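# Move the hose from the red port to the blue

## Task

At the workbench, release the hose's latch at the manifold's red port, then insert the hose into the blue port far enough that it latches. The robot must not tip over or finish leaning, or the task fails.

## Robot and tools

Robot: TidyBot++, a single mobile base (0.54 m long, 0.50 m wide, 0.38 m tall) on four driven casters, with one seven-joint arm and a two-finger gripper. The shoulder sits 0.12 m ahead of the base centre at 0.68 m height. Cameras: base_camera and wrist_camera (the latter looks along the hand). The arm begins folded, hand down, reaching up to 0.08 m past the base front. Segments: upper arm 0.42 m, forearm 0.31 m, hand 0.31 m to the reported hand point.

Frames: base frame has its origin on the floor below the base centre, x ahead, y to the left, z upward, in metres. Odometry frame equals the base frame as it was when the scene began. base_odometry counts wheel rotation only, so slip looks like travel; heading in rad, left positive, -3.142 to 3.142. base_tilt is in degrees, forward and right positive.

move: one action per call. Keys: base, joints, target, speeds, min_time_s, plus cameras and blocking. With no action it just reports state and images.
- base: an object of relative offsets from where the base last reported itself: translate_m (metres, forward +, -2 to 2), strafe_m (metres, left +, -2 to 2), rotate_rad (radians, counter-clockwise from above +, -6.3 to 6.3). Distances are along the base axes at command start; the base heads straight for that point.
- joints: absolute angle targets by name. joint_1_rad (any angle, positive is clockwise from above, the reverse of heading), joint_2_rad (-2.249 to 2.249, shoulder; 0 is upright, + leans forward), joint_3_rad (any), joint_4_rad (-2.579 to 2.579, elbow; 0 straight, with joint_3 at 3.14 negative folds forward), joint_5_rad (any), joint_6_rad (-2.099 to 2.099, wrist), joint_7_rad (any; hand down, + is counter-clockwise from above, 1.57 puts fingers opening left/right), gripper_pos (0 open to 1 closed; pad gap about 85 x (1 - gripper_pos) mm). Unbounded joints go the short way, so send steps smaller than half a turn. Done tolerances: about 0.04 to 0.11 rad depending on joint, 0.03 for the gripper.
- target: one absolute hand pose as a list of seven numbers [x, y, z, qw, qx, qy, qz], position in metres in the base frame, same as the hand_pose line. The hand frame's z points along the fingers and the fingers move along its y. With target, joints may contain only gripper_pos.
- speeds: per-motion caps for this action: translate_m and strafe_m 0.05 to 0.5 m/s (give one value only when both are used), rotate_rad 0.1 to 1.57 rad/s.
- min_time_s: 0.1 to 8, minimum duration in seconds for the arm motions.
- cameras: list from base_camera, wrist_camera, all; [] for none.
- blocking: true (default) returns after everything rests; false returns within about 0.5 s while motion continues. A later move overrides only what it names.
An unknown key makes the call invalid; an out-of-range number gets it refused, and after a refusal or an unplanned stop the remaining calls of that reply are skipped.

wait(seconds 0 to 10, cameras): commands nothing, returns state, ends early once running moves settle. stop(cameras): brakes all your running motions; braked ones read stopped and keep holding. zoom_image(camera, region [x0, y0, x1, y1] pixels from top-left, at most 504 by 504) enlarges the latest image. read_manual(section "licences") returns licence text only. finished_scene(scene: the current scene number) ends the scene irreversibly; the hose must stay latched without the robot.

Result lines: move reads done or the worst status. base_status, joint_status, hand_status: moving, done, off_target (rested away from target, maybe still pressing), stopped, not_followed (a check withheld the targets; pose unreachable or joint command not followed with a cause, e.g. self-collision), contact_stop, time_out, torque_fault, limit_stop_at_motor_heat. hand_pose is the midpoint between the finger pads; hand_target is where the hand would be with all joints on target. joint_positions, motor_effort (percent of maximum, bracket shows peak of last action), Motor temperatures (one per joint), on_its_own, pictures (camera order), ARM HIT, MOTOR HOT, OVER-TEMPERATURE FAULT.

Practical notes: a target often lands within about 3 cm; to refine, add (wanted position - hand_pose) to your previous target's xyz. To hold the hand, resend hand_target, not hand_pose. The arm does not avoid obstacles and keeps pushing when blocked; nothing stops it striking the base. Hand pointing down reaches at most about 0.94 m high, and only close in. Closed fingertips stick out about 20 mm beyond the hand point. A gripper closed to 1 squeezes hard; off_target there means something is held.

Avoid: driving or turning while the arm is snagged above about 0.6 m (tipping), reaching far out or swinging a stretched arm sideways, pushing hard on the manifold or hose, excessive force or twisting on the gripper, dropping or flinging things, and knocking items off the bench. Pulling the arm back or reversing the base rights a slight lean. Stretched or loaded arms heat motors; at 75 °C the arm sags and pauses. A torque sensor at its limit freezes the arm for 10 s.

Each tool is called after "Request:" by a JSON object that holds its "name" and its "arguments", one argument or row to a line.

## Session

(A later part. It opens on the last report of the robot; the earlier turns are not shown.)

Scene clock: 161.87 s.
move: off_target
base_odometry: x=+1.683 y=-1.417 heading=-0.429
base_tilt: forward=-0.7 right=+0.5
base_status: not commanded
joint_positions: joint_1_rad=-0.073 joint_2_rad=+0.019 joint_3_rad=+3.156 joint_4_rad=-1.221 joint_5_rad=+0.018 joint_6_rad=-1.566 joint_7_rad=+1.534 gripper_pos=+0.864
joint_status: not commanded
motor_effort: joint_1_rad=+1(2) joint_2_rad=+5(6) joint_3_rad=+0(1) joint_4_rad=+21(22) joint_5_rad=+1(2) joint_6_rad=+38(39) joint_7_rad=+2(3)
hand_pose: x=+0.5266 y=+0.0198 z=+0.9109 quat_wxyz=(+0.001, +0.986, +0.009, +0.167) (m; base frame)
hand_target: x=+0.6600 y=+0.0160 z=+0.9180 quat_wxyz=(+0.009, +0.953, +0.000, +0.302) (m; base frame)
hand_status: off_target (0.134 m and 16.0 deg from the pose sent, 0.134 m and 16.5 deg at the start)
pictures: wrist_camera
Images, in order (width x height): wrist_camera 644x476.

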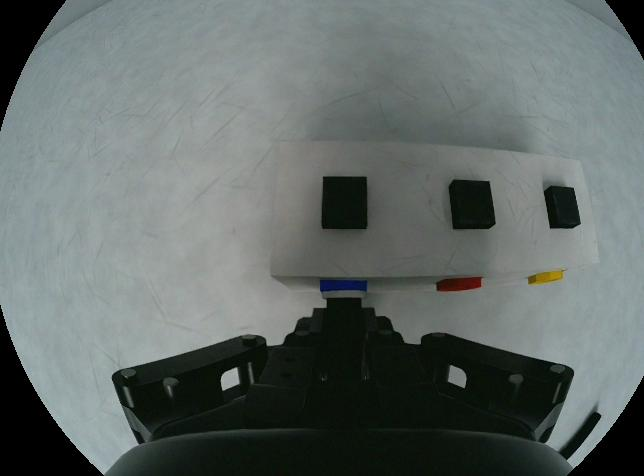

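Request:
{"name": "move", "arguments": {
  "target": [0.532, 0.018, 0.915, 0.009, 0.985, 0.009, 0.165],
  "min_time_s": 1.5
}}

Request:
{"name": "move", "arguments": {
  "joints": {"gripper_pos": 0.5},
  "cameras": ["wrist_camera"]
}}

Request:
{"name": "move", "arguments": {
  "target": [0.522, 0.018, 0.985, 0.01, 0.985, 0.009, 0.16],
  "min_time_s": 1.5
}}

Request:
{"name": "move", "arguments": {
  "base": {"translate_m": -0.08},
  "speeds": {"translate_m": 0.2},
  "cameras": ["wrist_camera"]
}}

Scene clock: 169.80 s.
move: done
base_odometry: x=+1.683 y=-1.417 heading=-0.429
base_tilt: forward=-0.6 right=+0.5
base_status: not commanded
joint_positions: joint_1_rad=-0.073 joint_2_rad=+0.016 joint_3_rad=+3.155 joint_4_rad=-1.220 joint_5_rad=+0.018 joint_6_rad=-1.572 joint_7_rad=+1.534 gripper_pos=+0.864
joint_status: not commanded
motor_effort: joint_1_rad=+1(2) joint_2_rad=-11(11) joint_3_rad=-1(1) joint_4_rad=+17(23) joint_5_rad=+0(2) joint_6_rad=+12(39) joint_7_rad=+2(2)
hand_pose: x=+0.5242 y=+0.0197 z=+0.9116 quat_wxyz=(+0.001, +0.986, +0.009, +0.166) (m; base frame)
hand_target: x=+0.5320 y=+0.0180 z=+0.9150 quat_wxyz=(+0.009, +0.986, +0.009, +0.165) (m; base frame)
hand_status: done (0.009 m and 0.9 deg from the pose sent, 0.007 m and 0.9 deg at the start)
pictures: none

Scene clock: 170.63 s.
move: done
base_odometry: x=+1.683 y=-1.417 heading=-0.429
base_tilt: forward=-0.6 right=+0.5
base_status: not commanded
joint_positions: joint_1_rad=-0.073 joint_2_rad=+0.027 joint_3_rad=+3.155 joint_4_rad=-1.212 joint_5_rad=+0.018 joint_6_rad=-1.572 joint_7_rad=+1.534 gripper_pos=+0.500
joint_status: all done
motor_effort: joint_1_rad=+0(2) joint_2_rad=-16(17) joint_3_rad=-1(1) joint_4_rad=+15(17) joint_5_rad=+0(1) joint_6_rad=+4(12) joint_7_rad=+2(2)
hand_pose: x=+0.5283 y=+0.0200 z=+0.9103 quat_wxyz=(+0.001, +0.986, +0.009, +0.165) (m; base frame)
hand_target: x=+0.5320 y=+0.0180 z=+0.9150 quat_wxyz=(+0.009, +0.986, +0.009, +0.165) (m; base frame)
hand_status: not commanded
pictures: wrist_camera
Images, in order (width x height): wrist_camera 644x476.

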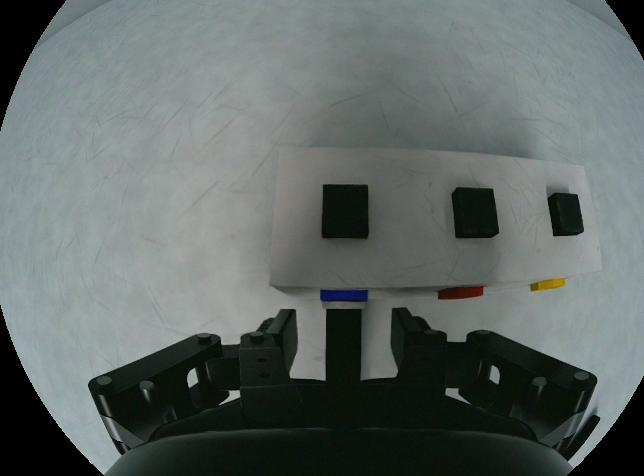

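Scene clock: 172.43 s.
move: done
base_odometry: x=+1.683 y=-1.417 heading=-0.429
base_tilt: forward=-0.6 right=+0.5
base_status: not commanded
joint_positions: joint_1_rad=-0.073 joint_2_rad=+0.085 joint_3_rad=+3.155 joint_4_rad=-0.874 joint_5_rad=+0.018 joint_6_rad=-1.803 joint_7_rad=+1.534 gripper_pos=+0.500
joint_status: not commanded
motor_effort: joint_1_rad=+0(1) joint_2_rad=-17(17) joint_3_rad=-1(2) joint_4_rad=+14(16) joint_5_rad=+0(1) joint_6_rad=+5(5) joint_7_rad=+1(2)
hand_pose: x=+0.5270 y=+0.0204 z=+0.9924 quat_wxyz=(+0.000, +0.982, +0.007, +0.189) (m; base frame)
hand_target: x=+0.5220 y=+0.0180 z=+0.9850 quat_wxyz=(+0.010, +0.987, +0.009, +0.160) (m; base frame)
hand_status: done (0.009 m and 3.5 deg from the pose sent, 0.075 m and 1.1 deg at the start)
pictures: none

Scene clock: 173.57 s.
move: done
base_odometry: x=+1.610 y=-1.383 heading=-0.429
base_tilt: forward=-0.6 right=+0.5
base_status: done
joint_positions: joint_1_rad=-0.074 joint_2_rad=+0.098 joint_3_rad=+3.155 joint_4_rad=-0.872 joint_5_rad=+0.018 joint_6_rad=-1.811 joint_7_rad=+1.534 gripper_pos=+0.500
joint_status: not commanded
motor_effort: joint_1_rad=+1(2) joint_2_rad=-16(20) joint_3_rad=-1(2) joint_4_rad=+14(15) joint_5_rad=-1(1) joint_6_rad=+5(6) joint_7_rad=+1(2)
hand_pose: x=+0.5289 y=+0.0210 z=+0.9872 quat_wxyz=(+0.000, +0.984, +0.008, +0.180) (m; base frame)
hand_target: x=+0.5220 y=+0.0180 z=+0.9850 quat_wxyz=(+0.010, +0.987, +0.009, +0.160) (m; base frame)
hand_status: not commanded
pictures: wrist_camera
Images, in order (width x height): wrist_camera 644x476.

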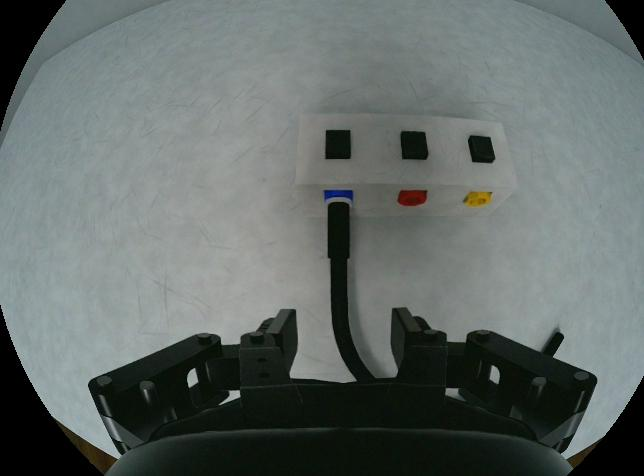

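Request:
{"name": "finished_scene", "arguments": {
  "scene": 2
}}

The scene is finished: the task was done.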